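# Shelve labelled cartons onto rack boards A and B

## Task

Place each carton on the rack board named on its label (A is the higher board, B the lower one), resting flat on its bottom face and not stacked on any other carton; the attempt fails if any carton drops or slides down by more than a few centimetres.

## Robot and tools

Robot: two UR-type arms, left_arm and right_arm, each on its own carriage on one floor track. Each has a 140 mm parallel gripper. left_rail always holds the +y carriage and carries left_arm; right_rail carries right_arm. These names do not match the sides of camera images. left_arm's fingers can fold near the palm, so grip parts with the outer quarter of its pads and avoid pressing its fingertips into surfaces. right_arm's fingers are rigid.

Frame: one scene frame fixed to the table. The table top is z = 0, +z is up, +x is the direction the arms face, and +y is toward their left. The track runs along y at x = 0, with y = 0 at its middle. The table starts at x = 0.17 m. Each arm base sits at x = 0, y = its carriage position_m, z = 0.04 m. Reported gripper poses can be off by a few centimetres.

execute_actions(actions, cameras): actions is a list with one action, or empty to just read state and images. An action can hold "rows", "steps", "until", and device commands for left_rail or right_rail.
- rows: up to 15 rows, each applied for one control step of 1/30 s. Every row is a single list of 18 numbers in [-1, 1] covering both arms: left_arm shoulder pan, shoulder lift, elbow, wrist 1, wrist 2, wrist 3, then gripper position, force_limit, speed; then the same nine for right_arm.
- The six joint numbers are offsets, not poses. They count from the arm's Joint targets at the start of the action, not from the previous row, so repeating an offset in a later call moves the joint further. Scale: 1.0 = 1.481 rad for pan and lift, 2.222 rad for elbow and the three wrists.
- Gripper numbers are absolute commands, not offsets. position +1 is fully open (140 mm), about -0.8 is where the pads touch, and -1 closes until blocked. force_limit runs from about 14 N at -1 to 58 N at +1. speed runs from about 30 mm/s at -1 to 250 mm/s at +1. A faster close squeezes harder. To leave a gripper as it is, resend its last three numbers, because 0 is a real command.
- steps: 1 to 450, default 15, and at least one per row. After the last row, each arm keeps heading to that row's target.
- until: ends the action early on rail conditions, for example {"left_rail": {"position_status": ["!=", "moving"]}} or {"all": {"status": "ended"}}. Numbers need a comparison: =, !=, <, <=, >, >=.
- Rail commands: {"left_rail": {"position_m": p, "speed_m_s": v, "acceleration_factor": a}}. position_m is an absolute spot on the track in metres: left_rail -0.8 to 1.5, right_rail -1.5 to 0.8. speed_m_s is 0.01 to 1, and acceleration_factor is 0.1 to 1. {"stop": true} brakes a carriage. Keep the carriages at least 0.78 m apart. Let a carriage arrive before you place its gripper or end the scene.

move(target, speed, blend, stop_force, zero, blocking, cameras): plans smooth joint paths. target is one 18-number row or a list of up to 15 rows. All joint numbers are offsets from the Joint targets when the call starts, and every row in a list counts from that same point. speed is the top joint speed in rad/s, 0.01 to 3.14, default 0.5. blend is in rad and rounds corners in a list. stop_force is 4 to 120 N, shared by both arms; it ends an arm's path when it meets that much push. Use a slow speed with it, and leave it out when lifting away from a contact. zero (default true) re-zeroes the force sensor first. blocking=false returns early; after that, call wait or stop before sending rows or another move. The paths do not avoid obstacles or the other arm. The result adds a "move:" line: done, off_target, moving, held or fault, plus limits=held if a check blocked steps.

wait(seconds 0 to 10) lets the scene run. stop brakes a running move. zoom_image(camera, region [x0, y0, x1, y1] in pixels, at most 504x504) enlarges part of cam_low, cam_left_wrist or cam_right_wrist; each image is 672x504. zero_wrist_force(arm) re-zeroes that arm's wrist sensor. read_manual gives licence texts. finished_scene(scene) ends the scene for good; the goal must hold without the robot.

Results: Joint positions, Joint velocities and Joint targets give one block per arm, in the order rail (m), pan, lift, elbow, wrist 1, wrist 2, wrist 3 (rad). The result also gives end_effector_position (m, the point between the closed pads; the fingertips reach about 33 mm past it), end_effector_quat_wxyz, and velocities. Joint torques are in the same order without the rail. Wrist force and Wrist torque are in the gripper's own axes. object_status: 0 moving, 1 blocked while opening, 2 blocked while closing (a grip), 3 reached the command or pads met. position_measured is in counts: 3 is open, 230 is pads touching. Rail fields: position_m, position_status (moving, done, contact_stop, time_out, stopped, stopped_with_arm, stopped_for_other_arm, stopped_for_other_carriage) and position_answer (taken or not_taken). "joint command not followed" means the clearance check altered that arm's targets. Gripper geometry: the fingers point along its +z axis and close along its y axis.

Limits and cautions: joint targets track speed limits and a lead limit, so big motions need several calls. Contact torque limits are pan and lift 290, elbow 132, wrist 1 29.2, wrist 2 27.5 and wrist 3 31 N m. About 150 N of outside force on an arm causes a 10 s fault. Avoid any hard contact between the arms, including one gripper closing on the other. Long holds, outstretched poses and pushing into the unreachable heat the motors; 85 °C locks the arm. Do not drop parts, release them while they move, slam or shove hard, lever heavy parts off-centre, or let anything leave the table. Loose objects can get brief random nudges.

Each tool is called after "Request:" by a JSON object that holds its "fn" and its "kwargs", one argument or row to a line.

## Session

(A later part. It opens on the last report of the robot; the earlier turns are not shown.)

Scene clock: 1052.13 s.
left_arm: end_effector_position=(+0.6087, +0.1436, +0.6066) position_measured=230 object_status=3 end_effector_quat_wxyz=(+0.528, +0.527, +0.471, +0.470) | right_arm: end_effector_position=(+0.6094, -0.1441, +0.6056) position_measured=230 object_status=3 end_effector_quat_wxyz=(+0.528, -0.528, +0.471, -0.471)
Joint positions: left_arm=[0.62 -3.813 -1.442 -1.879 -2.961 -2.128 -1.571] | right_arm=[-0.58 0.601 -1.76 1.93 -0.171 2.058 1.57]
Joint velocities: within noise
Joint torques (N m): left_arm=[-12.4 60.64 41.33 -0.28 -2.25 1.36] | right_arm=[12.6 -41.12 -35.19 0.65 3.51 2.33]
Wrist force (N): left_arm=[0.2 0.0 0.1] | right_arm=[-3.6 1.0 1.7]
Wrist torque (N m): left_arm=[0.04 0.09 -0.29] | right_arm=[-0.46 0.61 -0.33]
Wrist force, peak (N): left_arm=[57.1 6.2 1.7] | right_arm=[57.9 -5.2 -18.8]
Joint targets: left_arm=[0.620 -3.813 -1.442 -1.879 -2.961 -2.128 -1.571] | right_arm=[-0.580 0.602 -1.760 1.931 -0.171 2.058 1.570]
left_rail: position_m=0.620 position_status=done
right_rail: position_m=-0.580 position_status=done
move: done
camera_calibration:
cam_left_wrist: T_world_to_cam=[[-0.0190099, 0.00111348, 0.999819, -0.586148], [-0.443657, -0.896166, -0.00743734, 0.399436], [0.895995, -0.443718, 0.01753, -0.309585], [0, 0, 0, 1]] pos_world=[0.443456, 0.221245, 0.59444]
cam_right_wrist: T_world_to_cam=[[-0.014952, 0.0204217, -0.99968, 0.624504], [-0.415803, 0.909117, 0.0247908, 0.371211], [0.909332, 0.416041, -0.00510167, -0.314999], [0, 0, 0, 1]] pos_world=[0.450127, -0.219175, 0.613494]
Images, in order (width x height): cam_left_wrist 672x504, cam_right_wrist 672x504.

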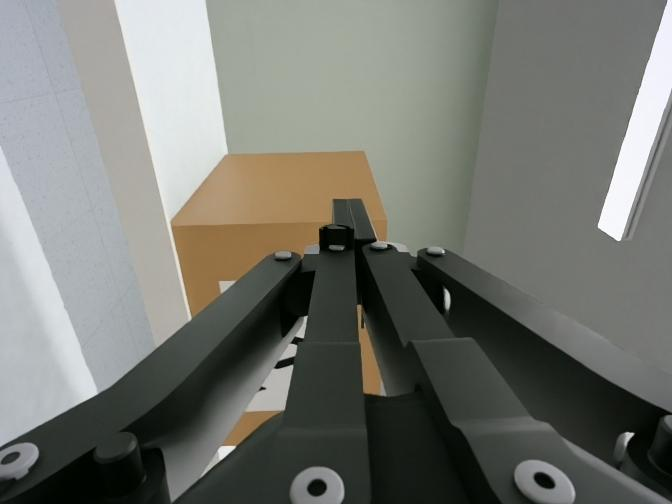

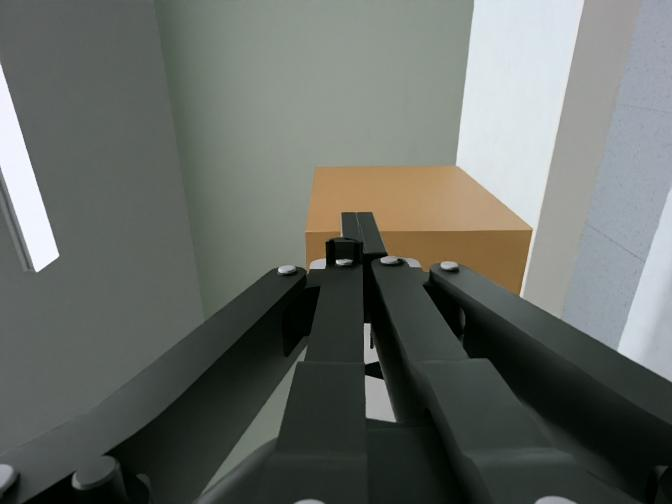

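Request:
{"fn": "execute_actions", "kwargs": {
  "actions": [
    {"right_rail":{"position_m":-0.96},"steps":150,"until":{"all":{"status":"ended"}}}
  ],
  "cameras": []
}}

Request:
{"fn": "execute_actions", "kwargs": {
  "actions": [
    {"left_rail":{"position_m":0.24},"steps":150,"until":{"all":{"status":"ended"}}}
  ],
  "cameras": ["cam_low","cam_left_wrist","cam_right_wrist"]
}}

Scene clock: 1058.93 s.
left_arm: end_effector_position=(+0.6086, +0.1436, +0.6066) position_measured=230 object_status=3 end_effector_quat_wxyz=(+0.528, +0.527, +0.471, +0.470) | right_arm: end_effector_position=(+0.6093, -0.5240, +0.6056) position_measured=230 object_status=3 end_effector_quat_wxyz=(+0.528, -0.528, +0.471, -0.471) end_effector_velocity=(+0.000, -0.003, +0.001) end_effector_angular_velocity=(+0.002, -0.001, -0.003)
Joint positions: left_arm=[0.62 -3.813 -1.442 -1.879 -2.961 -2.128 -1.571] | right_arm=[-0.96 0.602 -1.76 1.931 -0.171 2.058 1.57]
Joint velocities: left_arm=[within noise] | right_arm=[-0.001 -0.001 -0.001 0 0 0.002 0.001]
Joint torques (N m): left_arm=[-13.99 59.57 50.49 0.77 -2.14 1.57] | right_arm=[8.21 -32.41 -43.22 -0.25 3.22 2.4]
Wrist force (N): left_arm=[0.0 -0.4 0.2] | right_arm=[-3.4 0.9 1.7]
Wrist torque (N m): left_arm=[-0.04 0.12 -0.29] | right_arm=[-0.47 0.57 -0.33]
Wrist force, peak (N): left_arm=[-0.3 -0.4 0.5] | right_arm=[-5.2 0.9 2.0]
Joint targets: left_arm=[0.620 -3.813 -1.442 -1.879 -2.961 -2.128 -1.571] | right_arm=[-0.960 0.602 -1.760 1.931 -0.171 2.058 1.570]
Tool commands: left_gripper/position=-1.0 left_gripper/force_limit=-1.0 left_gripper/speed=-1.0 right_gripper/position=-1.0 right_gripper/force_limit=-1.0 right_gripper/speed=-1.0
left_rail: position_m=0.620 position_status=done
right_rail: position_m=-0.960 position_status=done
No camera images: "cameras" was empty.

Scene clock: 1060.73 s.
left_arm: end_effector_position=(+0.6086, -0.2364, +0.6066) position_measured=230 object_status=3 end_effector_quat_wxyz=(+0.528, +0.527, +0.471, +0.470) end_effector_velocity=(+0.001, -0.001, -0.002) end_effector_angular_velocity=(+0.002, +0.002, +0.000) | right_arm: end_effector_position=(+0.6093, -0.5241, +0.6056) position_measured=230 object_status=3 end_effector_quat_wxyz=(+0.528, -0.528, +0.471, -0.471)
Joint positions: left_arm=[0.24 -3.813 -1.442 -1.879 -2.961 -2.128 -1.571] | right_arm=[-0.96 0.602 -1.76 1.931 -0.171 2.058 1.57]
Joint velocities: left_arm=[-0.001 0.001 -0.003 0 0 0 0] | right_arm=[within noise]
Joint torques (N m): left_arm=[-10.46 34.84 52.51 1.07 -2.12 1.01] | right_arm=[6.53 -18.71 -46.86 -0.43 2.73 2.45]
Wrist force (N): left_arm=[0.0 -0.1 0.1] | right_arm=[-3.5 0.9 1.7]
Wrist torque (N m): left_arm=[0.04 0.12 -0.29] | right_arm=[-0.48 0.59 -0.33]
Wrist force, peak (N): left_arm=[1.7 -0.2 -0.1] | right_arm=[-3.9 1.1 1.6]
Joint targets: left_arm=[0.240 -3.813 -1.442 -1.879 -2.961 -2.128 -1.571] | right_arm=[-0.960 0.602 -1.760 1.931 -0.171 2.058 1.570]
Tool commands: left_gripper/position=-1.0 left_gripper/force_limit=-1.0 left_gripper/speed=-1.0 right_gripper/position=-1.0 right_gripper/force_limit=-1.0 right_gripper/speed=-1.0
left_rail: position_m=0.240 position_status=done
right_rail: position_m=-0.960 position_status=done
camera_calibration:
cam_left_wrist: T_world_to_cam=[[-0.0190991, 0.00115854, 0.999817, -0.585682], [-0.443656, -0.896166, -0.00743654, 0.0588926], [0.895993, -0.443717, 0.0176299, -0.478033], [0, 0, 0, 1]] pos_world=[0.443256, -0.158655, 0.59444]
cam_right_wrist: T_world_to_cam=[[-0.014952, 0.0204217, -0.99968, 0.63226], [-0.415803, 0.909117, 0.0247908, 0.716543], [0.909332, 0.416041, -0.00510167, -0.156855], [0, 0, 0, 1]] pos_world=[0.450027, -0.599075, 0.613494]

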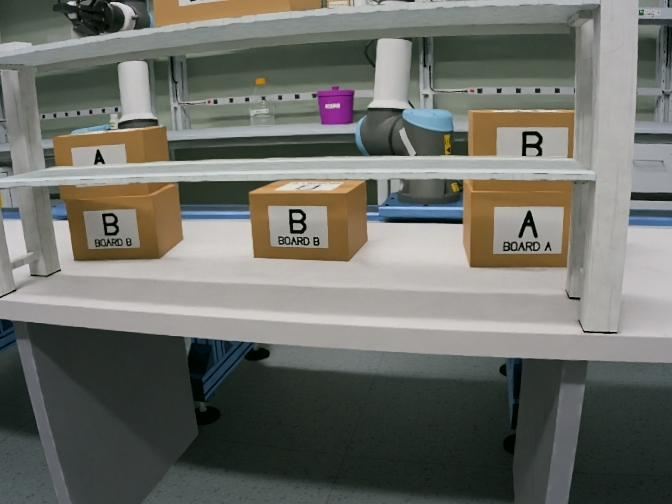

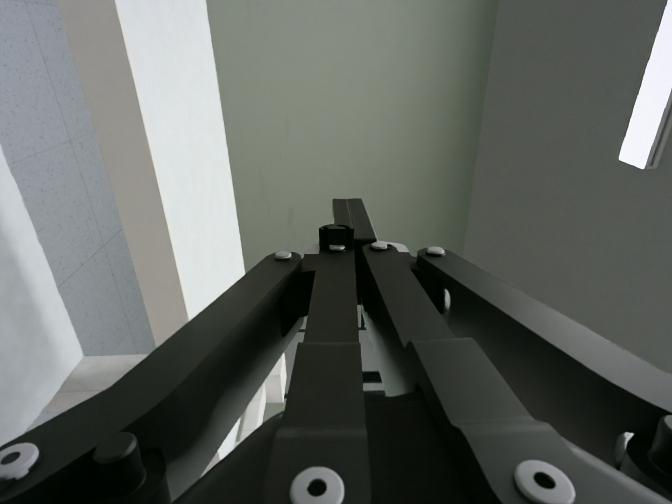

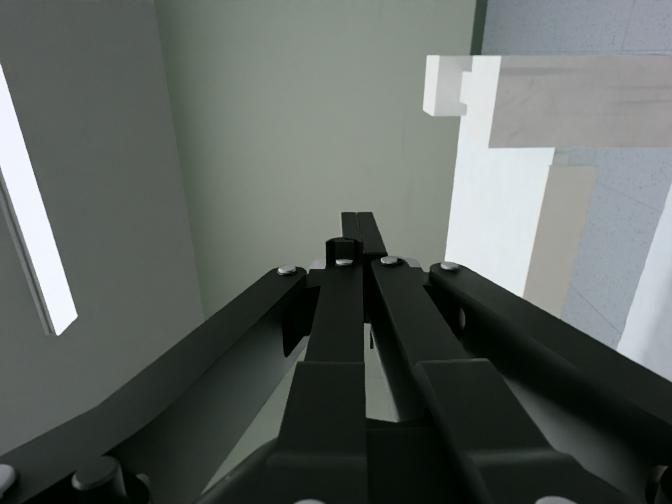

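Request:
{"fn": "move", "kwargs": {
  "target": [
    [-0.265267,-0.16462,0.02303,0.086692,-0.269064,0,-1,-1,-1,-0.360469,-0.247392,0.183823,-0.018932,-0.332518,0,-1,-1,-1],
    [-0.265267,-0.224413,-0.029289,0.178865,-0.269064,0,-1,-1,-1,-0.360469,-0.18396,0.259388,-0.136775,-0.332518,0,-1,-1,-1],
    [-0.265267,-0.30998,-0.065856,0.272463,-0.269064,0,-1,-1,-1,-0.360469,-0.044006,0.321883,-0.292552,-0.332518,0,-1,-1,-1]
  ],
  "speed": [0.5,0.4,0.4],
  "blend": [0.1,0.1,0],
  "cameras": ["cam_low","cam_left_wrist","cam_right_wrist"]
}}

Scene clock: 1175.60 s.
left_arm: end_effector_position=(+0.4792, -0.3413, +0.2765) position_measured=230 object_status=3 end_effector_quat_wxyz=(+0.477, +0.477, +0.522, +0.522) | right_arm: end_effector_position=(+0.5467, -0.6636, +0.2759) position_measured=230 object_status=3 end_effector_quat_wxyz=(+0.573, -0.573, +0.414, -0.415)
Joint positions: left_arm=[0.24 -4.206 -1.901 -2.026 -2.356 -2.726 -1.571] | right_arm=[-0.96 0.068 -1.825 2.646 -0.821 1.32 1.57]
Joint velocities: within noise
Joint torques (N m): left_arm=[-13.84 46.86 25.84 4.35 -2.33 1.18] | right_arm=[-13.24 5.19 -22.69 -7.72 -2.86 2.7]
Wrist force (N): left_arm=[-0.3 -0.3 0.3] | right_arm=[-4.0 1.9 1.3]
Wrist torque (N m): left_arm=[-0.01 0.18 -0.29] | right_arm=[-0.24 0.76 -0.32]
Wrist force, peak (N): left_arm=[0.2 -1.9 0.6] | right_arm=[-6.0 0.7 1.7]
Joint targets: left_arm=[0.240 -4.206 -1.901 -2.026 -2.355 -2.726 -1.571] | right_arm=[-0.960 0.068 -1.825 2.646 -0.821 1.320 1.570]
left_rail: position_m=0.240 position_status=done
right_rail: position_m=-0.960 position_status=done
move: done
camera_calibration:
cam_left_wrist: T_world_to_cam=[[-0.0184176, -0.00237221, 0.999828, -0.259451], [-0.252018, -0.967698, -0.00693834, -0.211421], [0.967547, -0.252103, 0.0172248, -0.371635], [0, 0, 0, 1]] pos_world=[0.301514, -0.298897, 0.264341]
cam_right_wrist: T_world_to_cam=[[-0.018618, 0.0167112, -0.999687, 0.304023], [-0.592069, 0.805515, 0.0244919, 0.853248], [0.805672, 0.59234, -0.00510287, 0.130101], [0, 0, 0, 1]] pos_world=[0.406023, -0.769448, 0.283694]

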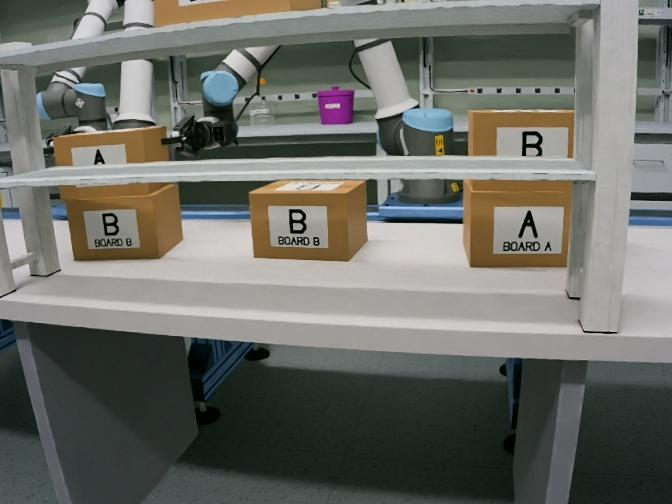

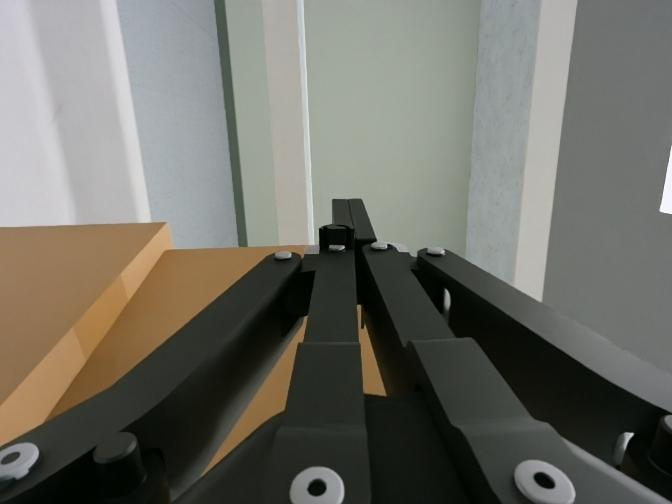

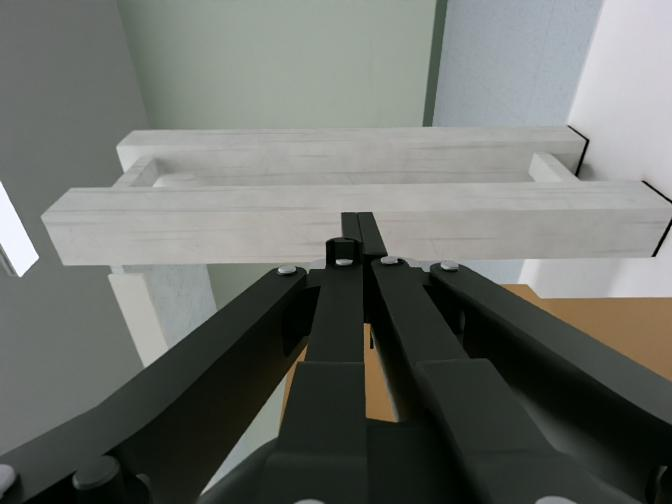

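Request:
{"fn": "move", "kwargs": {
  "target": [
    [-0.009662,-0.027351,0.027649,-0.009419,-0.00644,0,-1,-1,-1,0.083787,0.029551,-0.012503,-0.007193,0.055846,0,-1,-1,-1],
    [-0.01844,-0.054474,0.055874,-0.019566,-0.01229,0,-1,-1,-1,0.161281,0.060048,-0.02671,-0.013313,0.107496,0,-1,-1,-1]
  ],
  "speed": [0.1,0.035],
  "blend": 0.005,
  "stop_force": 8,
  "cameras": ["cam_left_wrist","cam_right_wrist"]
}}

Scene clock: 1215.67 s.
left_arm: end_effector_position=(+0.4863, -0.3755, +0.2765) position_measured=230 object_status=3 end_effector_quat_wxyz=(+0.477, +0.477, +0.522, +0.522) | right_arm: end_effector_position=(+0.5388, -0.6236, +0.2759) position_measured=230 object_status=3 end_effector_quat_wxyz=(+0.573, -0.573, +0.414, -0.415)
Joint positions: left_arm=[0.24 -4.223 -1.948 -1.955 -2.38 -2.742 -1.571] | right_arm=[-0.96 0.232 -1.766 2.607 -0.842 1.484 1.57]
Joint velocities: within noise
Joint torques (N m): left_arm=[10.45 91.78 36.51 3.86 2.18 1.13] | right_arm=[-12.87 -30.21 -22.63 -0.15 -4.01 2.52]
Wrist force (N): left_arm=[3.9 -0.8 0.1] | right_arm=[-0.1 2.3 2.8]
Wrist torque (N m): left_arm=[-0.05 0.29 -0.30] | right_arm=[-0.32 0.52 -0.30]
Wrist force, peak (N): left_arm=[8.3 1.0 0.3] | right_arm=[5.5 0.9 -1.8]
Joint targets: left_arm=[0.240 -4.223 -1.948 -1.955 -2.380 -2.742 -1.571] | right_arm=[-0.960 0.232 -1.766 2.607 -0.842 1.484 1.570]
left_rail: position_m=0.240 position_status=done
right_rail: position_m=-0.960 position_status=done
move: contact (left_arm, right_arm); path passed 1 of 2 targets; left_arm: the elbow is farthest, 0.053 rad from its target; right_arm: the shoulder pan is farthest, 0.075 rad from its target
camera_calibration:
cam_left_wrist: T_world_to_cam=[[-0.0183477, -0.0024975, 0.999829, -0.259464], [-0.252017, -0.967697, -0.00704197, -0.2427], [0.967549, -0.252102, 0.0171257, -0.3871], [0, 0, 0, 1]] pos_world=[0.308614, -0.333097, 0.26434]
cam_right_wrist: T_world_to_cam=[[-0.0186768, 0.016792, -0.999685, 0.303389], [-0.592068, 0.805513, 0.0245919, 0.816317], [0.805672, 0.592341, -0.00510235, 0.112773], [0, 0, 0, 1]] pos_world=[0.398123, -0.729448, 0.283794]
Images, in order (width x height): cam_left_wrist 672x504, cam_right_wrist 672x504.

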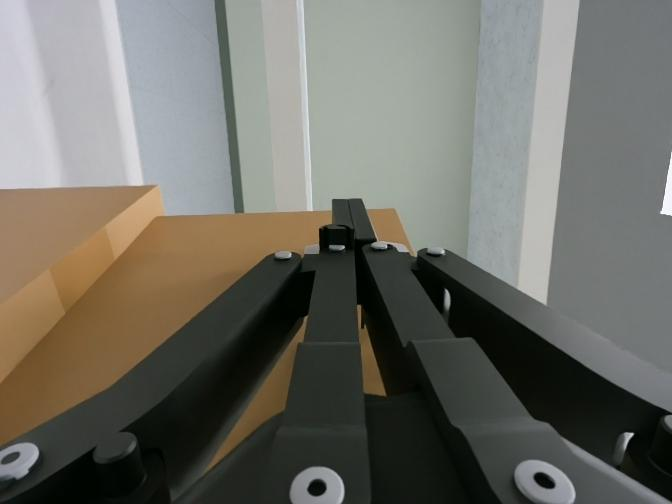

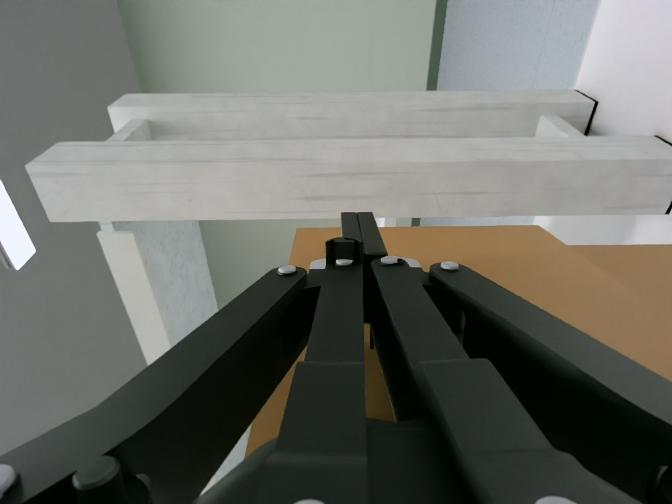

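Request:
{"fn": "move", "kwargs": {
  "target": [-0.000978,-0.002942,0.003035,-0.001074,-0.000652,0,-1,-1,-1,0.008458,0.003289,-0.001518,-0.000675,0.005638,0,-1,-1,-1],
  "speed": 0.02,
  "stop_force": 60,
  "zero": false,
  "cameras": []
}}

Scene clock: 1245.30 s.
left_arm: end_effector_position=(+0.4870, -0.3787, +0.2765) position_measured=230 object_status=3 end_effector_quat_wxyz=(+0.477, +0.476, +0.522, +0.522) | right_arm: end_effector_position=(+0.5381, -0.6204, +0.2759) position_measured=230 object_status=3 end_effector_quat_wxyz=(+0.573, -0.573, +0.414, -0.415)
Joint positions: left_arm=[0.24 -4.224 -1.952 -1.948 -2.382 -2.744 -1.571] | right_arm=[-0.96 0.244 -1.761 2.604 -0.843 1.496 1.57]
Joint velocities: within noise
Joint torques (N m): left_arm=[-42.86 41.91 66.36 1.52 16.68 0.56] | right_arm=[35.97 1.63 -42.04 -7.42 -7.28 2.29]
Wrist force (N): left_arm=[51.4 9.3 7.0] | right_arm=[54.2 -6.1 -22.1]
Wrist torque (N m): left_arm=[-0.19 2.24 -0.47] | right_arm=[-0.79 -2.09 -0.53]
Wrist force, peak (N): left_arm=[51.8 9.7 6.7] | right_arm=[54.2 -5.9 -22.5]
Joint targets: left_arm=[0.240 -4.224 -1.952 -1.948 -2.382 -2.743 -1.571] | right_arm=[-0.960 0.244 -1.761 2.604 -0.843 1.496 1.570]
left_rail: position_m=0.240 position_status=done
right_rail: position_m=-0.960 position_status=done
move: contact (right_arm)
No camera images: "cameras" was empty.

Request:
{"fn": "move", "kwargs": {
  "target": [
    [0.0087,0.04351,0.00415,-0.03315,0.009763,0,-1,-1,-1,0.022271,-0.051121,-0.027244,0.061317,0.018809,0,-1,-1,-1],
    [0.032828,0.098539,-0.001389,-0.064289,0.036296,0,-1,-1,-1,0.076281,-0.065524,-0.065944,0.109617,0.065258,0,-1,-1,-1],
    [0.069916,0.161425,-0.010749,-0.096844,0.075791,0,-1,-1,-1,0.142388,-0.055201,-0.112272,0.149064,0.124095,0,-1,-1,-1],
    [0.117832,0.225583,-0.018129,-0.132226,0.124667,0,-1,-1,-1,0.205907,-0.031365,-0.163279,0.184185,0.18337,0,-1,-1,-1],
    [0.171375,0.28541,-0.01946,-0.17077,0.177292,0,-1,-1,-1,0.258869,-0.002883,-0.216082,0.218004,0.235608,0,-1,-1,-1],
    [0.222947,0.335501,-0.012073,-0.211544,0.226442,0,-1,-1,-1,0.298096,0.023148,-0.267479,0.25205,0.27653,0,-1,-1,-1],
    [0.262306,0.369868,0.005179,-0.251703,0.263126,0,-1,-1,-1,0.322568,0.040527,-0.313875,0.286863,0.303292,0,-1,-1,-1],
    [0.277845,0.385877,0.032538,-0.289732,0.277448,0,-1,-1,-1,0.331217,0.043321,-0.351516,0.322642,0.313021,0,-1,-1,-1]
  ],
  "speed": 0.12,
  "blend": 0.02,
  "cameras": ["cam_low","cam_left_wrist","cam_right_wrist"]
}}

Scene clock: 1527.00 s.
left_arm: end_effector_position=(+0.5840, -0.2164, +0.6372) position_measured=230 object_status=3 end_effector_quat_wxyz=(+0.528, +0.527, +0.471, +0.470) | right_arm: end_effector_position=(+0.5854, -0.4635, +0.6368) position_measured=230 object_status=3 end_effector_quat_wxyz=(+0.528, -0.528, +0.471, -0.471)
Joint positions: left_arm=[0.24 -3.813 -1.38 -1.876 -3.026 -2.127 -1.571] | right_arm=[-0.96 0.735 -1.697 1.823 -0.127 2.192 1.57]
Joint velocities: within noise
Joint torques (N m): left_arm=[-33.28 47.05 72.49 2.61 34.57 0.93] | right_arm=[34.5 -9.28 -69 -5.55 -7.86 2.28]
Wrist force (N): left_arm=[63.2 -6.8 12.0] | right_arm=[57.3 12.9 -21.1]
Wrist torque (N m): left_arm=[0.20 2.72 -0.24] | right_arm=[-0.13 -2.22 -1.04]
Wrist force, peak (N): left_arm=[67.0 -6.2 12.6] | right_arm=[60.6 13.4 -22.7]
Joint targets: left_arm=[0.240 -3.812 -1.380 -1.876 -3.026 -2.127 -1.571] | right_arm=[-0.960 0.735 -1.697 1.823 -0.126 2.192 1.570]
left_rail: position_m=0.240 position_status=done
right_rail: position_m=-0.960 position_status=done
move: done
camera_calibration:
cam_left_wrist: T_world_to_cam=[[-0.0190099, 0.00111348, 0.999819, -0.616812], [-0.443657, -0.896166, -0.00743734, 0.0660851], [0.895995, -0.443718, 0.01753, -0.447729], [0, 0, 0, 1]] pos_world=[0.418756, -0.138755, 0.62504]
cam_right_wrist: T_world_to_cam=[[-0.0149931, 0.0205128, -0.999677, 0.661921], [-0.415803, 0.909114, 0.0248907, 0.650673], [0.909331, 0.416041, -0.00510115, -0.160174], [0, 0, 0, 1]] pos_world=[0.426127, -0.538475, 0.644694]

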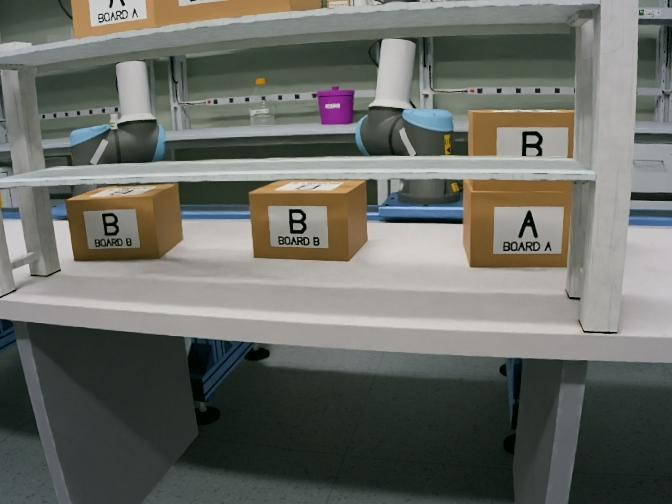

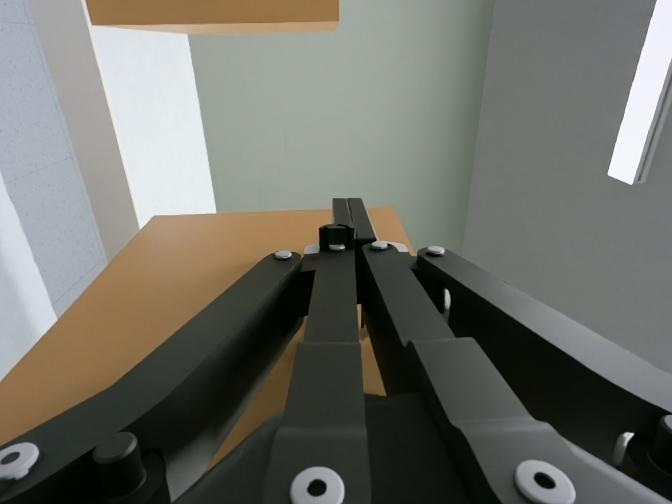

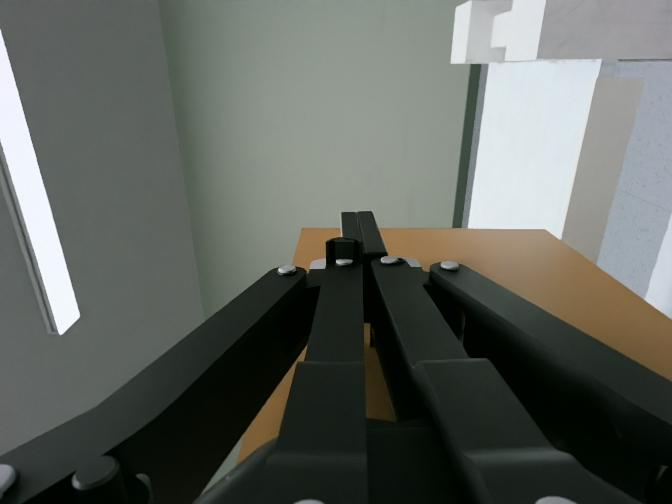

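Request:
{"fn": "move", "kwargs": {
  "target": [
    [0.02491,-0.018049,0.009793,0.002238,0.016603,0,-1,-1,-1,-0.024973,0.016471,-0.009655,-0.001323,-0.016645,0,-1,-1,-1],
    [0.047845,-0.037196,0.020563,0.004229,0.03189,0,-1,-1,-1,-0.0482,0.034057,-0.020288,-0.002411,-0.032126,0,-1,-1,-1],
    [0.068953,-0.057328,0.032302,0.005908,0.045958,0,-1,-1,-1,-0.069787,0.052661,-0.031894,-0.003205,-0.046514,0,-1,-1,-1],
    [0.088377,-0.07833,0.045,0.007208,0.058905,0,-1,-1,-1,-0.089839,0.072187,-0.044468,-0.003646,-0.059879,0,-1,-1,-1],
    [0.122754,-0.12249,0.07324,0.008401,0.081818,0,-1,-1,-1,-0.125768,0.113616,-0.072498,-0.00323,-0.083827,0,-1,-1,-1],
    [0.152028,-0.169058,0.105274,0.007406,0.101329,0,-1,-1,-1,-0.156812,0.157796,-0.104405,-0.000769,-0.104518,0,-1,-1,-1]
  ],
  "speed": 0.09,
  "blend": 0.02,
  "cameras": ["cam_low"]
}}

Request:
{"fn": "move", "kwargs": {
  "target": [
    [0,-0.003306,-0.013565,0.015768,0,0,-1,-1,-1,0,0.003201,0.013525,-0.015659,0,0,-1,-1,-1],
    [0,-0.007391,-0.026652,0.031578,0,0,-1,-1,-1,0,0.007165,0.026554,-0.03133,0,0,-1,-1,-1]
  ],
  "speed": 0.017,
  "blend": 0.01,
  "stop_force": 8,
  "cameras": ["cam_low"]
}}

Scene clock: 1556.27 s.
left_arm: end_effector_position=(+0.8076, -0.2163, +0.6380) position_measured=230 object_status=3 end_effector_quat_wxyz=(+0.528, +0.527, +0.471, +0.471) | right_arm: end_effector_position=(+0.8091, -0.4639, +0.6372) position_measured=230 object_status=3 end_effector_quat_wxyz=(+0.528, -0.528, +0.471, -0.471)
Joint positions: left_arm=[0.24 -3.587 -1.631 -1.642 -3.009 -1.902 -1.571] | right_arm=[-0.96 0.503 -1.463 1.591 -0.128 1.96 1.57]
Joint velocities: within noise
Joint torques (N m): left_arm=[-41.71 42.25 72.41 2.15 30.43 0.87] | right_arm=[20.09 -40.2 -66.38 -4.85 -23.66 2.46]
Wrist force (N): left_arm=[56.1 -6.6 10.4] | right_arm=[50.2 12.6 -19.3]
Wrist torque (N m): left_arm=[0.21 2.39 -0.26] | right_arm=[-0.06 -1.88 -0.98]
Wrist force, peak (N): left_arm=[67.0 -6.5 12.6] | right_arm=[60.4 13.4 -22.7]
Joint targets: left_arm=[0.240 -3.587 -1.631 -1.642 -3.009 -1.902 -1.571] | right_arm=[-0.960 0.502 -1.463 1.591 -0.128 1.959 1.570]
left_rail: position_m=0.240 position_status=done
right_rail: position_m=-0.960 position_status=done
move: done; blend cut to 0.0172 rad at target 1, 0.016 rad at target 2, 0.0156 rad at target 3, 0.0156 rad at target 4
Images, in order (width x height): cam_low 672x504.

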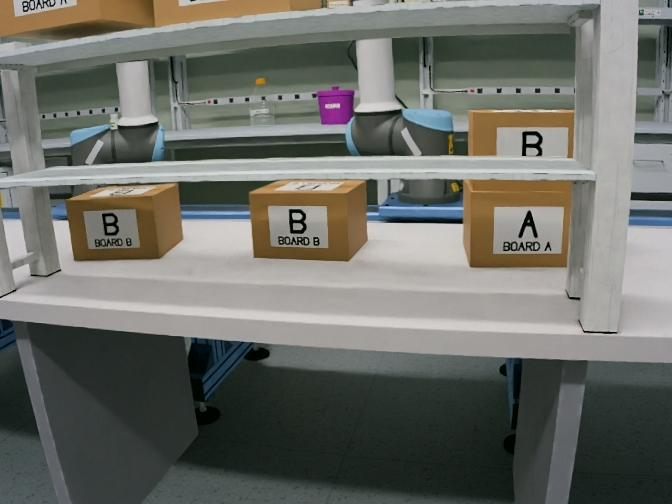

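Scene clock: 1560.77 s.
left_arm: end_effector_position=(+0.8079, -0.2163, +0.6071) position_measured=230 object_status=3 end_effector_quat_wxyz=(+0.528, +0.527, +0.470, +0.471) | right_arm: end_effector_position=(+0.8094, -0.4638, +0.6064) position_measured=230 object_status=3 end_effector_quat_wxyz=(+0.528, -0.528, +0.471, -0.471)
Joint positions: left_arm=[0.24 -3.587 -1.639 -1.688 -2.955 -1.902 -1.571] | right_arm=[-0.96 0.502 -1.455 1.636 -0.182 1.959 1.57]
Joint velocities: within noise
Joint torques (N m): left_arm=[-40.76 71.01 63.84 1.75 25.11 0.74] | right_arm=[21.19 -57.96 -62.4 -4.17 -20.87 2.24]
Wrist force (N): left_arm=[57.9 -0.5 8.4] | right_arm=[51.8 6.2 -21.5]
Wrist torque (N m): left_arm=[0.05 2.48 -0.34] | right_arm=[-0.33 -1.93 -0.83]
Wrist force, peak (N): left_arm=[58.7 3.0 7.8] | right_arm=[52.7 4.8 -22.5]
Joint targets: left_arm=[0.240 -3.587 -1.639 -1.688 -2.955 -1.902 -1.571] | right_arm=[-0.960 0.502 -1.455 1.636 -0.182 1.959 1.570]
left_rail: position_m=0.240 position_status=done
right_rail: position_m=-0.960 position_status=done
move: contact (left_arm, right_arm); path passed 1 of 2 targets; left_arm: the wrist 1 is farthest, 0.016 rad from its target; right_arm: the wrist 1 is farthest, 0.016 rad from its target
Images, in order (width x height): cam_low 672x504.

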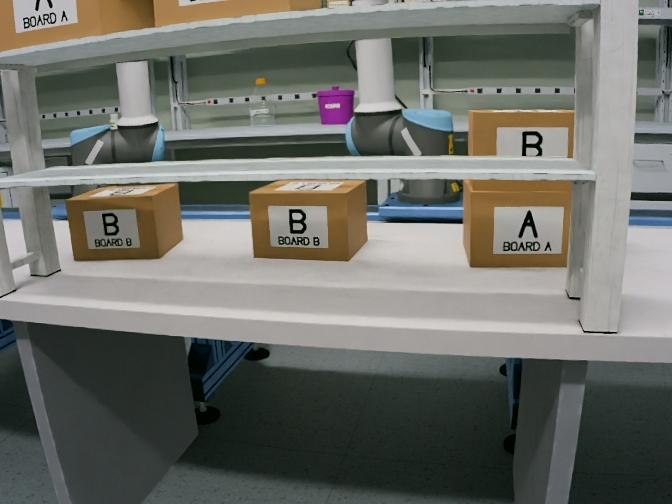

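Request:
{"fn": "move", "kwargs": {
  "target": [0,-0.000284,-0.000999,0.001188,0,0,-1,-1,-1,0,0.00027,0.000995,-0.001175,0,0,-1,-1,-1],
  "speed": 0.01,
  "stop_force": 10,
  "cameras": ["cam_left_wrist","cam_right_wrist"]
}}

Scene clock: 1565.97 s.
left_arm: end_effector_position=(+0.8079, -0.2163, +0.6064) position_measured=230 object_status=3 end_effector_quat_wxyz=(+0.528, +0.527, +0.470, +0.471) | right_arm: end_effector_position=(+0.8093, -0.4639, +0.6058) position_measured=230 object_status=3 end_effector_quat_wxyz=(+0.528, -0.527, +0.471, -0.471)
Joint positions: left_arm=[0.24 -3.587 -1.639 -1.689 -2.953 -1.902 -1.571] | right_arm=[-0.96 0.502 -1.455 1.638 -0.184 1.959 1.57]
Joint velocities: within noise
Joint torques (N m): left_arm=[-41.83 59.95 58.7 -0.5 24.85 0.87] | right_arm=[20.88 -45.3 -55.91 -2.46 -20.84 2.43]
Wrist force (N): left_arm=[57.7 7.0 7.6] | right_arm=[52.3 -3.1 -23.5]
Wrist torque (N m): left_arm=[-0.17 2.47 -0.45] | right_arm=[-0.74 -2.01 -0.66]
Wrist force, peak (N): left_arm=[57.9 9.4 8.5] | right_arm=[52.7 -2.8 -23.5]
Joint targets: left_arm=[0.240 -3.587 -1.639 -1.690 -2.953 -1.902 -1.571] | right_arm=[-0.960 0.502 -1.455 1.638 -0.184 1.959 1.570]
left_rail: position_m=0.240 position_status=done
right_rail: position_m=-0.960 position_status=done
move: contact (left_arm, right_arm)
camera_calibration:
cam_left_wrist: T_world_to_cam=[[-0.019771, 0.00115922, 0.999804, -0.581159], [-0.443564, -0.896209, -0.00773235, 0.165345], [0.896024, -0.44363, 0.0182332, -0.648092], [0, 0, 0, 1]] pos_world=[0.642557, -0.138655, 0.59414]
cam_right_wrist: T_world_to_cam=[[-0.0145857, 0.0205882, -0.999682, 0.633876], [-0.415729, 0.909151, 0.0247893, 0.744946], [0.909371, 0.415958, -0.00470147, -0.364083], [0, 0, 0, 1]] pos_world=[0.650028, -0.538875, 0.613496]
Images, in order (width x height): cam_left_wrist 672x504, cam_right_wrist 672x504.

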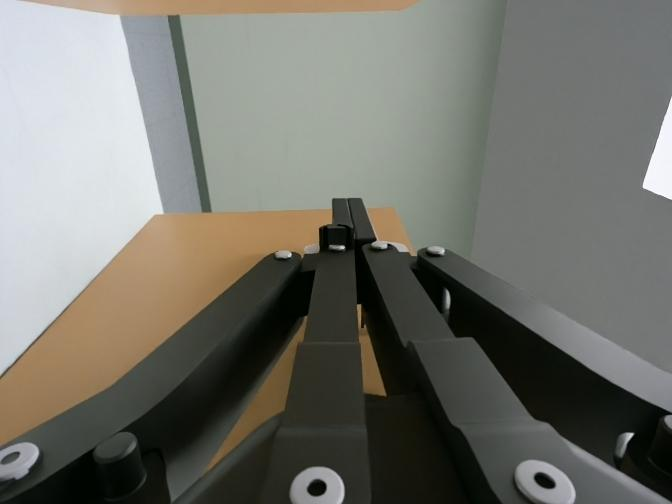

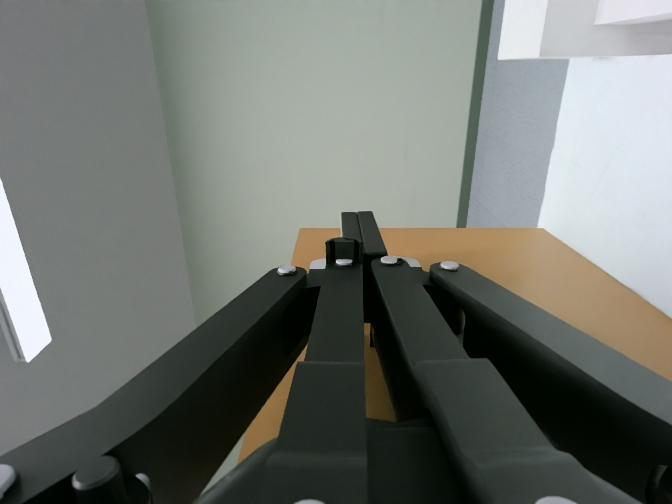

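Request:
{"fn": "move", "kwargs": {
  "target": [
    [0.022556,0.01639,-0.011641,0.000717,0.015034,0,-1,-1,-1,-0.020932,-0.017118,0.012716,-0.001307,-0.013951,0,-1,-1,-1],
    [-0.001814,0.059494,-0.040735,0.001082,-0.001209,0,-1,-1,-1,0.005422,-0.057879,0.04159,-0.003013,0.003614,0,-1,-1,-1],
    [-0.03106,0.10054,-0.066852,-0.000159,-0.020702,0,-1,-1,-1,0.036374,-0.096302,0.067448,-0.003261,0.024244,0,-1,-1,-1],
    [-0.065182,0.139528,-0.089992,-0.003005,-0.043445,0,-1,-1,-1,0.071925,-0.132389,0.090292,-0.002052,0.047939,0,-1,-1,-1],
    [-0.104181,0.176458,-0.110156,-0.007457,-0.069438,0,-1,-1,-1,0.112074,-0.166138,0.11012,0.000614,0.074699,0,-1,-1,-1]
  ],
  "speed": [0.022,0.15,0.15,0.15,0.15],
  "blend": [0.005,0.02,0.02,0.02,0],
  "cameras": ["cam_low","cam_left_wrist","cam_right_wrist"]
}}

Request:
{"fn": "zoom_image", "kwargs": {
  "camera": "cam_low",
  "region": [40, 170, 400, 280]
}}

Scene clock: 1625.23 s.
left_arm: end_effector_position=(+0.6081, -0.1945, +0.6058) position_measured=230 object_status=3 end_effector_quat_wxyz=(+0.529, +0.527, +0.470, +0.471) | right_arm: end_effector_position=(+0.6095, -0.4854, +0.6055) position_measured=230 object_status=3 end_effector_quat_wxyz=(+0.528, -0.527, +0.471, -0.471)
Joint positions: left_arm=[0.24 -3.741 -1.378 -1.934 -2.97 -2.056 -1.571] | right_arm=[-0.96 0.668 -1.701 1.882 -0.182 2.125 1.57]
Joint velocities: within noise
Joint torques (N m): left_arm=[-17.01 54.91 41.22 0.03 -2.6 0.67] | right_arm=[10.09 -50.09 -35.12 0.9 3.69 2.22]
Wrist force (N): left_arm=[-0.3 -0.1 0.3] | right_arm=[-1.1 2.5 -2.9]
Wrist torque (N m): left_arm=[0.02 0.19 -0.29] | right_arm=[-0.14 0.07 -0.38]
Wrist force, peak (N): left_arm=[58.2 7.8 7.6] | right_arm=[52.8 -2.6 -23.3]
Joint targets: left_arm=[0.240 -3.742 -1.378 -1.934 -2.970 -2.056 -1.571] | right_arm=[-0.960 0.668 -1.701 1.882 -0.182 2.125 1.570]
left_rail: position_m=0.240 position_status=done
right_rail: position_m=-0.960 position_status=done
move: done
camera_calibration:
cam_left_wrist: T_world_to_cam=[[-0.0197236, 0.00147396, 0.999804, -0.584418], [-0.443652, -0.896168, -0.00743094, 0.0961618], [0.895982, -0.443712, 0.0183296, -0.45952], [0, 0, 0, 1]] pos_world=[0.442857, -0.116856, 0.593441]
cam_right_wrist: T_world_to_cam=[[-0.0145767, 0.0208114, -0.999677, 0.631326], [-0.41573, 0.909145, 0.0249886, 0.681401], [0.909371, 0.415961, -0.00460043, -0.173467], [0, 0, 0, 1]] pos_world=[0.450228, -0.560475, 0.613297]

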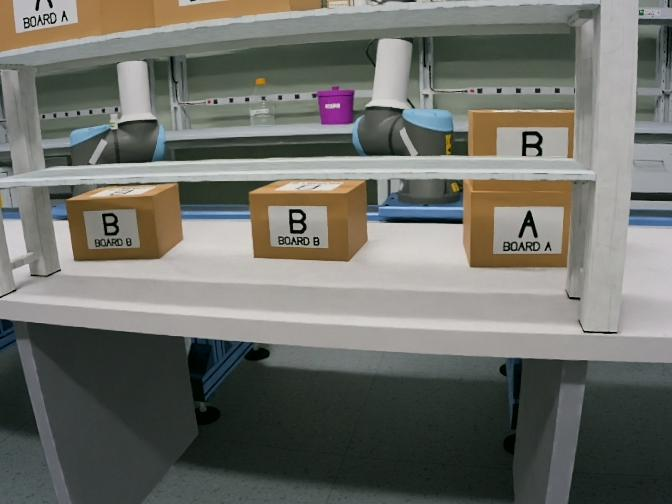

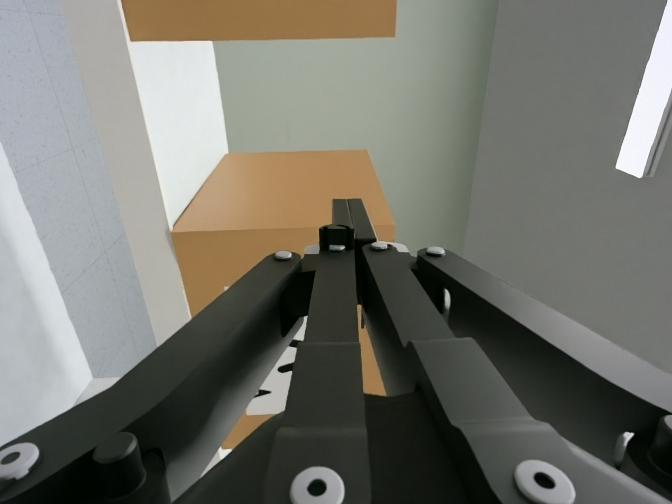

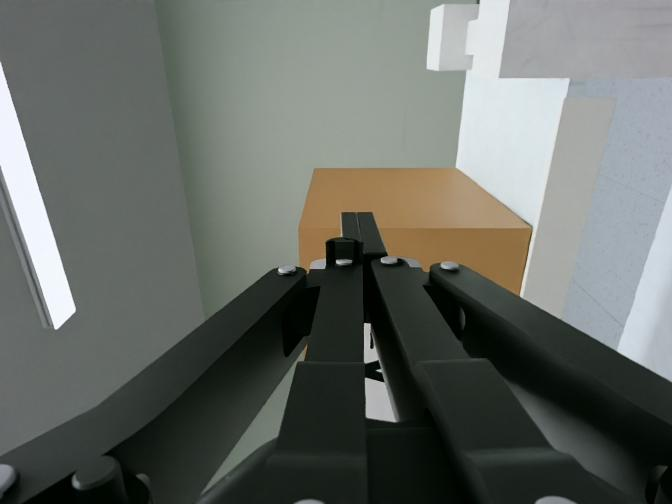

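Scaled by 1.400.

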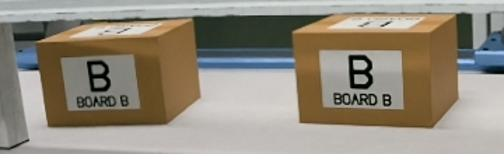

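Request:
{"fn": "move", "kwargs": {
  "target": [
    [-0.289936,-0.2593,-0.048617,0.221446,-0.267504,0,-1,-1,-1,-0.309516,-0.161585,0.294955,-0.187257,-0.280555,0,-1,-1,-1],
    [-0.289936,-0.370781,-0.08313,0.330262,-0.267504,0,-1,-1,-1,-0.309516,0.032796,0.353685,-0.375544,-0.280555,0,-1,-1,-1],
    [-0.289936,-0.505052,-0.094977,0.431604,-0.267504,0,-1,-1,-1,-0.309516,0.328527,0.376845,-0.595814,-0.280555,0,-1,-1,-1]
  ],
  "speed": [0.5,0.4,0.4],
  "blend": [0.1,0.1,0],
  "cameras": ["cam_low","cam_left_wrist","cam_right_wrist"]
}}

Scene clock: 1719.27 s.
left_arm: end_effector_position=(+0.4831, -0.3187, +0.1052) position_measured=230 object_status=3 end_effector_quat_wxyz=(+0.488, +0.487, +0.513, +0.512) | right_arm: end_effector_position=(+0.5370, -0.6436, +0.1050) position_measured=230 object_status=3 end_effector_quat_wxyz=(+0.565, -0.565, +0.425, -0.426)
Joint positions: left_arm=[0.24 -4.171 -2.126 -2.145 -2.011 -2.65 -1.571] | right_arm=[-0.96 0.21 -1.214 2.72 -1.506 1.502 1.57]
Joint velocities: within noise
Joint torques (N m): left_arm=[-14.66 53.13 12.14 4.8 -1.96 0.66] | right_arm=[-12.53 -27.31 3.24 -8.05 -2.98 2.16]
Wrist force (N): left_arm=[-0.1 -0.4 0.2] | right_arm=[-1.2 1.9 -3.0]
Wrist torque (N m): left_arm=[-0.02 0.14 -0.30] | right_arm=[-0.22 0.10 -0.35]
Wrist force, peak (N): left_arm=[1.4 1.7 0.1] | right_arm=[-3.9 1.3 -2.9]
Joint targets: left_arm=[0.240 -4.171 -2.126 -2.145 -2.011 -2.650 -1.571] | right_arm=[-0.960 0.210 -1.214 2.720 -1.506 1.502 1.570]
left_rail: position_m=0.240 position_status=done
right_rail: position_m=-0.960 position_status=done
move: done
camera_calibration:
cam_left_wrist: T_world_to_cam=[[-0.0188575, -0.00110556, 0.999822, -0.0873277], [-0.290536, -0.956842, -0.00653777, -0.167797], [0.956678, -0.290607, 0.0177224, -0.373922], [0, 0, 0, 1]] pos_world=[0.307326, -0.269316, 0.0928419]
cam_right_wrist: T_world_to_cam=[[-0.017602, 0.0176641, -0.999689, 0.1328], [-0.559385, 0.828546, 0.0244894, 0.832792], [0.828721, 0.559642, -0.00470303, 0.0917489], [0, 0, 0, 1]] pos_world=[0.392155, -0.743699, 0.112796]

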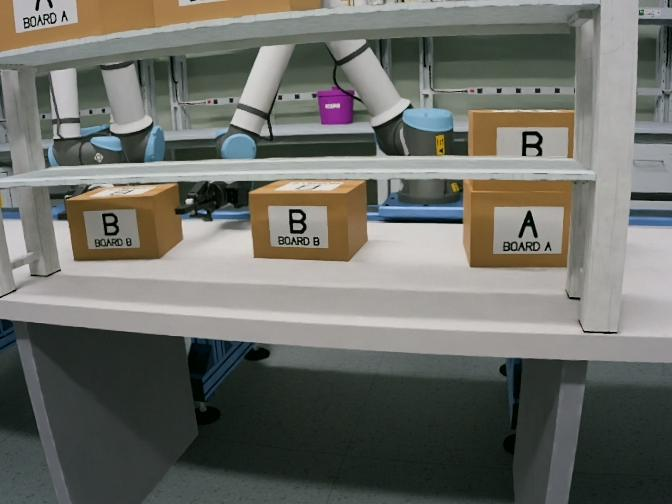

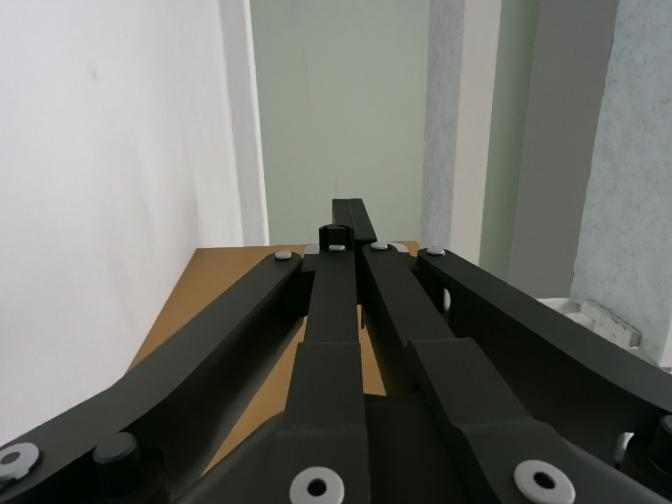

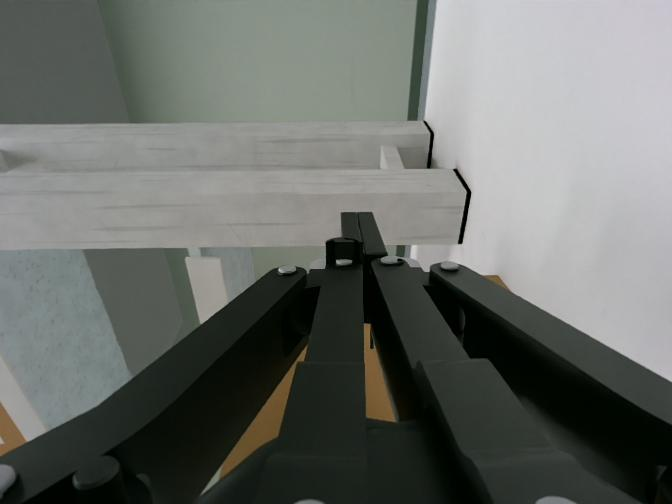

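Request:
{"fn": "move", "kwargs": {
  "target": [
    [-0.012663,-0.0181,0.027786,-0.015722,-0.00844,0,-1,-1,-1,0.077939,0.004935,-0.018343,0.015054,0.051948,0,-1,-1,-1],
    [-0.024113,-0.036733,0.055967,-0.031484,-0.016072,0,-1,-1,-1,0.148145,0.011655,-0.037776,0.030008,0.098741,0,-1,-1,-1]
  ],
  "speed": [0.1,0.035],
  "blend": 0.005,
  "stop_force": 8,
  "cameras": ["cam_left_wrist","cam_right_wrist"]
}}

Scene clock: 1753.40 s.
left_arm: end_effector_position=(+0.4893, -0.3551, +0.1051) position_measured=230 object_status=3 end_effector_quat_wxyz=(+0.488, +0.487, +0.513, +0.512) | right_arm: end_effector_position=(+0.5308, -0.6043, +0.1049) position_measured=230 object_status=3 end_effector_quat_wxyz=(+0.565, -0.565, +0.425, -0.426)
Joint positions: left_arm=[0.24 -4.193 -2.158 -2.07 -2.053 -2.673 -1.571] | right_arm=[-0.96 0.358 -1.204 2.665 -1.462 1.65 1.57]
Joint velocities: within noise
Joint torques (N m): left_arm=[10.61 99.33 17.14 4.43 3.24 0.29] | right_arm=[-10.14 -52.91 1.14 -6.61 -5.26 2.35]
Wrist force (N): left_arm=[3.8 -0.6 1.6] | right_arm=[4.7 1.1 -2.1]
Wrist torque (N m): left_arm=[0.01 0.23 -0.30] | right_arm=[-0.16 -0.07 -0.36]
Wrist force, peak (N): left_arm=[8.7 2.1 -3.9] | right_arm=[10.9 0.3 -8.6]
Joint targets: left_arm=[0.240 -4.193 -2.158 -2.070 -2.053 -2.673 -1.571] | right_arm=[-0.960 0.358 -1.204 2.665 -1.462 1.650 1.570]
left_rail: position_m=0.240 position_status=done
right_rail: position_m=-0.960 position_status=done
move: contact (left_arm, right_arm); path passed 1 of 2 targets; left_arm: the elbow is farthest, 0.050 rad from its target; right_arm: the shoulder pan is farthest, 0.072 rad from its target
camera_calibration:
cam_left_wrist: T_world_to_cam=[[-0.0188871, -0.00120021, 0.999821, -0.0872723], [-0.290442, -0.95687, -0.00663525, -0.200882], [0.956706, -0.290515, 0.0177239, -0.390317], [0, 0, 0, 1]] pos_world=[0.313426, -0.305716, 0.0928417]
cam_right_wrist: T_world_to_cam=[[-0.0176575, 0.0177472, -0.999687, 0.131877], [-0.559384, 0.828544, 0.0245894, 0.796754], [0.828721, 0.559643, -0.00470251, 0.0748928], [0, 0, 0, 1]] pos_world=[0.385955, -0.704399, 0.112596]
Images, in order (width x height): cam_left_wrist 672x504, cam_right_wrist 672x504.

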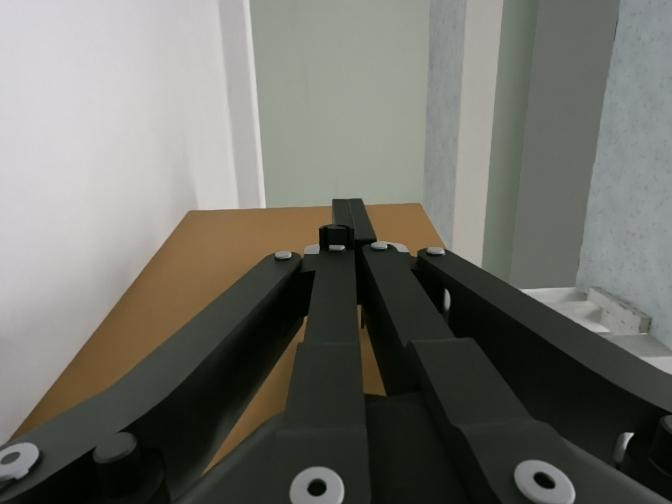

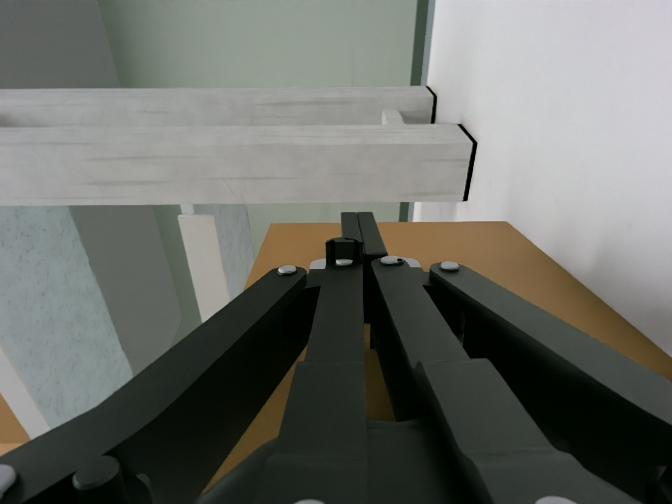

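Request:
{"fn": "move", "kwargs": {
  "target": [-0.00127,-0.002003,0.003039,-0.001704,-0.000846,0,-1,-1,-1,0.007712,0.0007,-0.002086,0.00162,0.00514,0,-1,-1,-1],
  "speed": 0.02,
  "stop_force": 66,
  "zero": false,
  "cameras": []
}}

Scene clock: 1769.90 s.
left_arm: end_effector_position=(+0.4898, -0.3582, +0.1051) position_measured=230 object_status=3 end_effector_quat_wxyz=(+0.488, +0.487, +0.513, +0.512) | right_arm: end_effector_position=(+0.5302, -0.6010, +0.1049) position_measured=230 object_status=3 end_effector_quat_wxyz=(+0.565, -0.565, +0.425, -0.426)
Joint positions: left_arm=[0.24 -4.195 -2.161 -2.064 -2.057 -2.675 -1.571] | right_arm=[-0.96 0.369 -1.203 2.661 -1.459 1.661 1.57]
Joint velocities: within noise
Joint torques (N m): left_arm=[-37.1 53.34 58.28 1.51 14.04 0.28] | right_arm=[36.5 -25.77 -30.14 -0.26 -7.67 2.51]
Wrist force (N): left_arm=[49.8 11.3 0.9] | right_arm=[56.6 -6.3 -27.3]
Wrist torque (N m): left_arm=[-0.28 2.10 -0.49] | right_arm=[-0.39 -2.14 -0.53]
Wrist force, peak (N): left_arm=[50.2 11.8 1.1] | right_arm=[56.6 -6.4 -27.3]
Joint targets: left_arm=[0.240 -4.195 -2.161 -2.064 -2.057 -2.675 -1.571] | right_arm=[-0.960 0.369 -1.203 2.661 -1.459 1.661 1.570]
left_rail: position_m=0.240 position_status=done
right_rail: position_m=-0.960 position_status=done
move: done
No camera images: "cameras" was empty.


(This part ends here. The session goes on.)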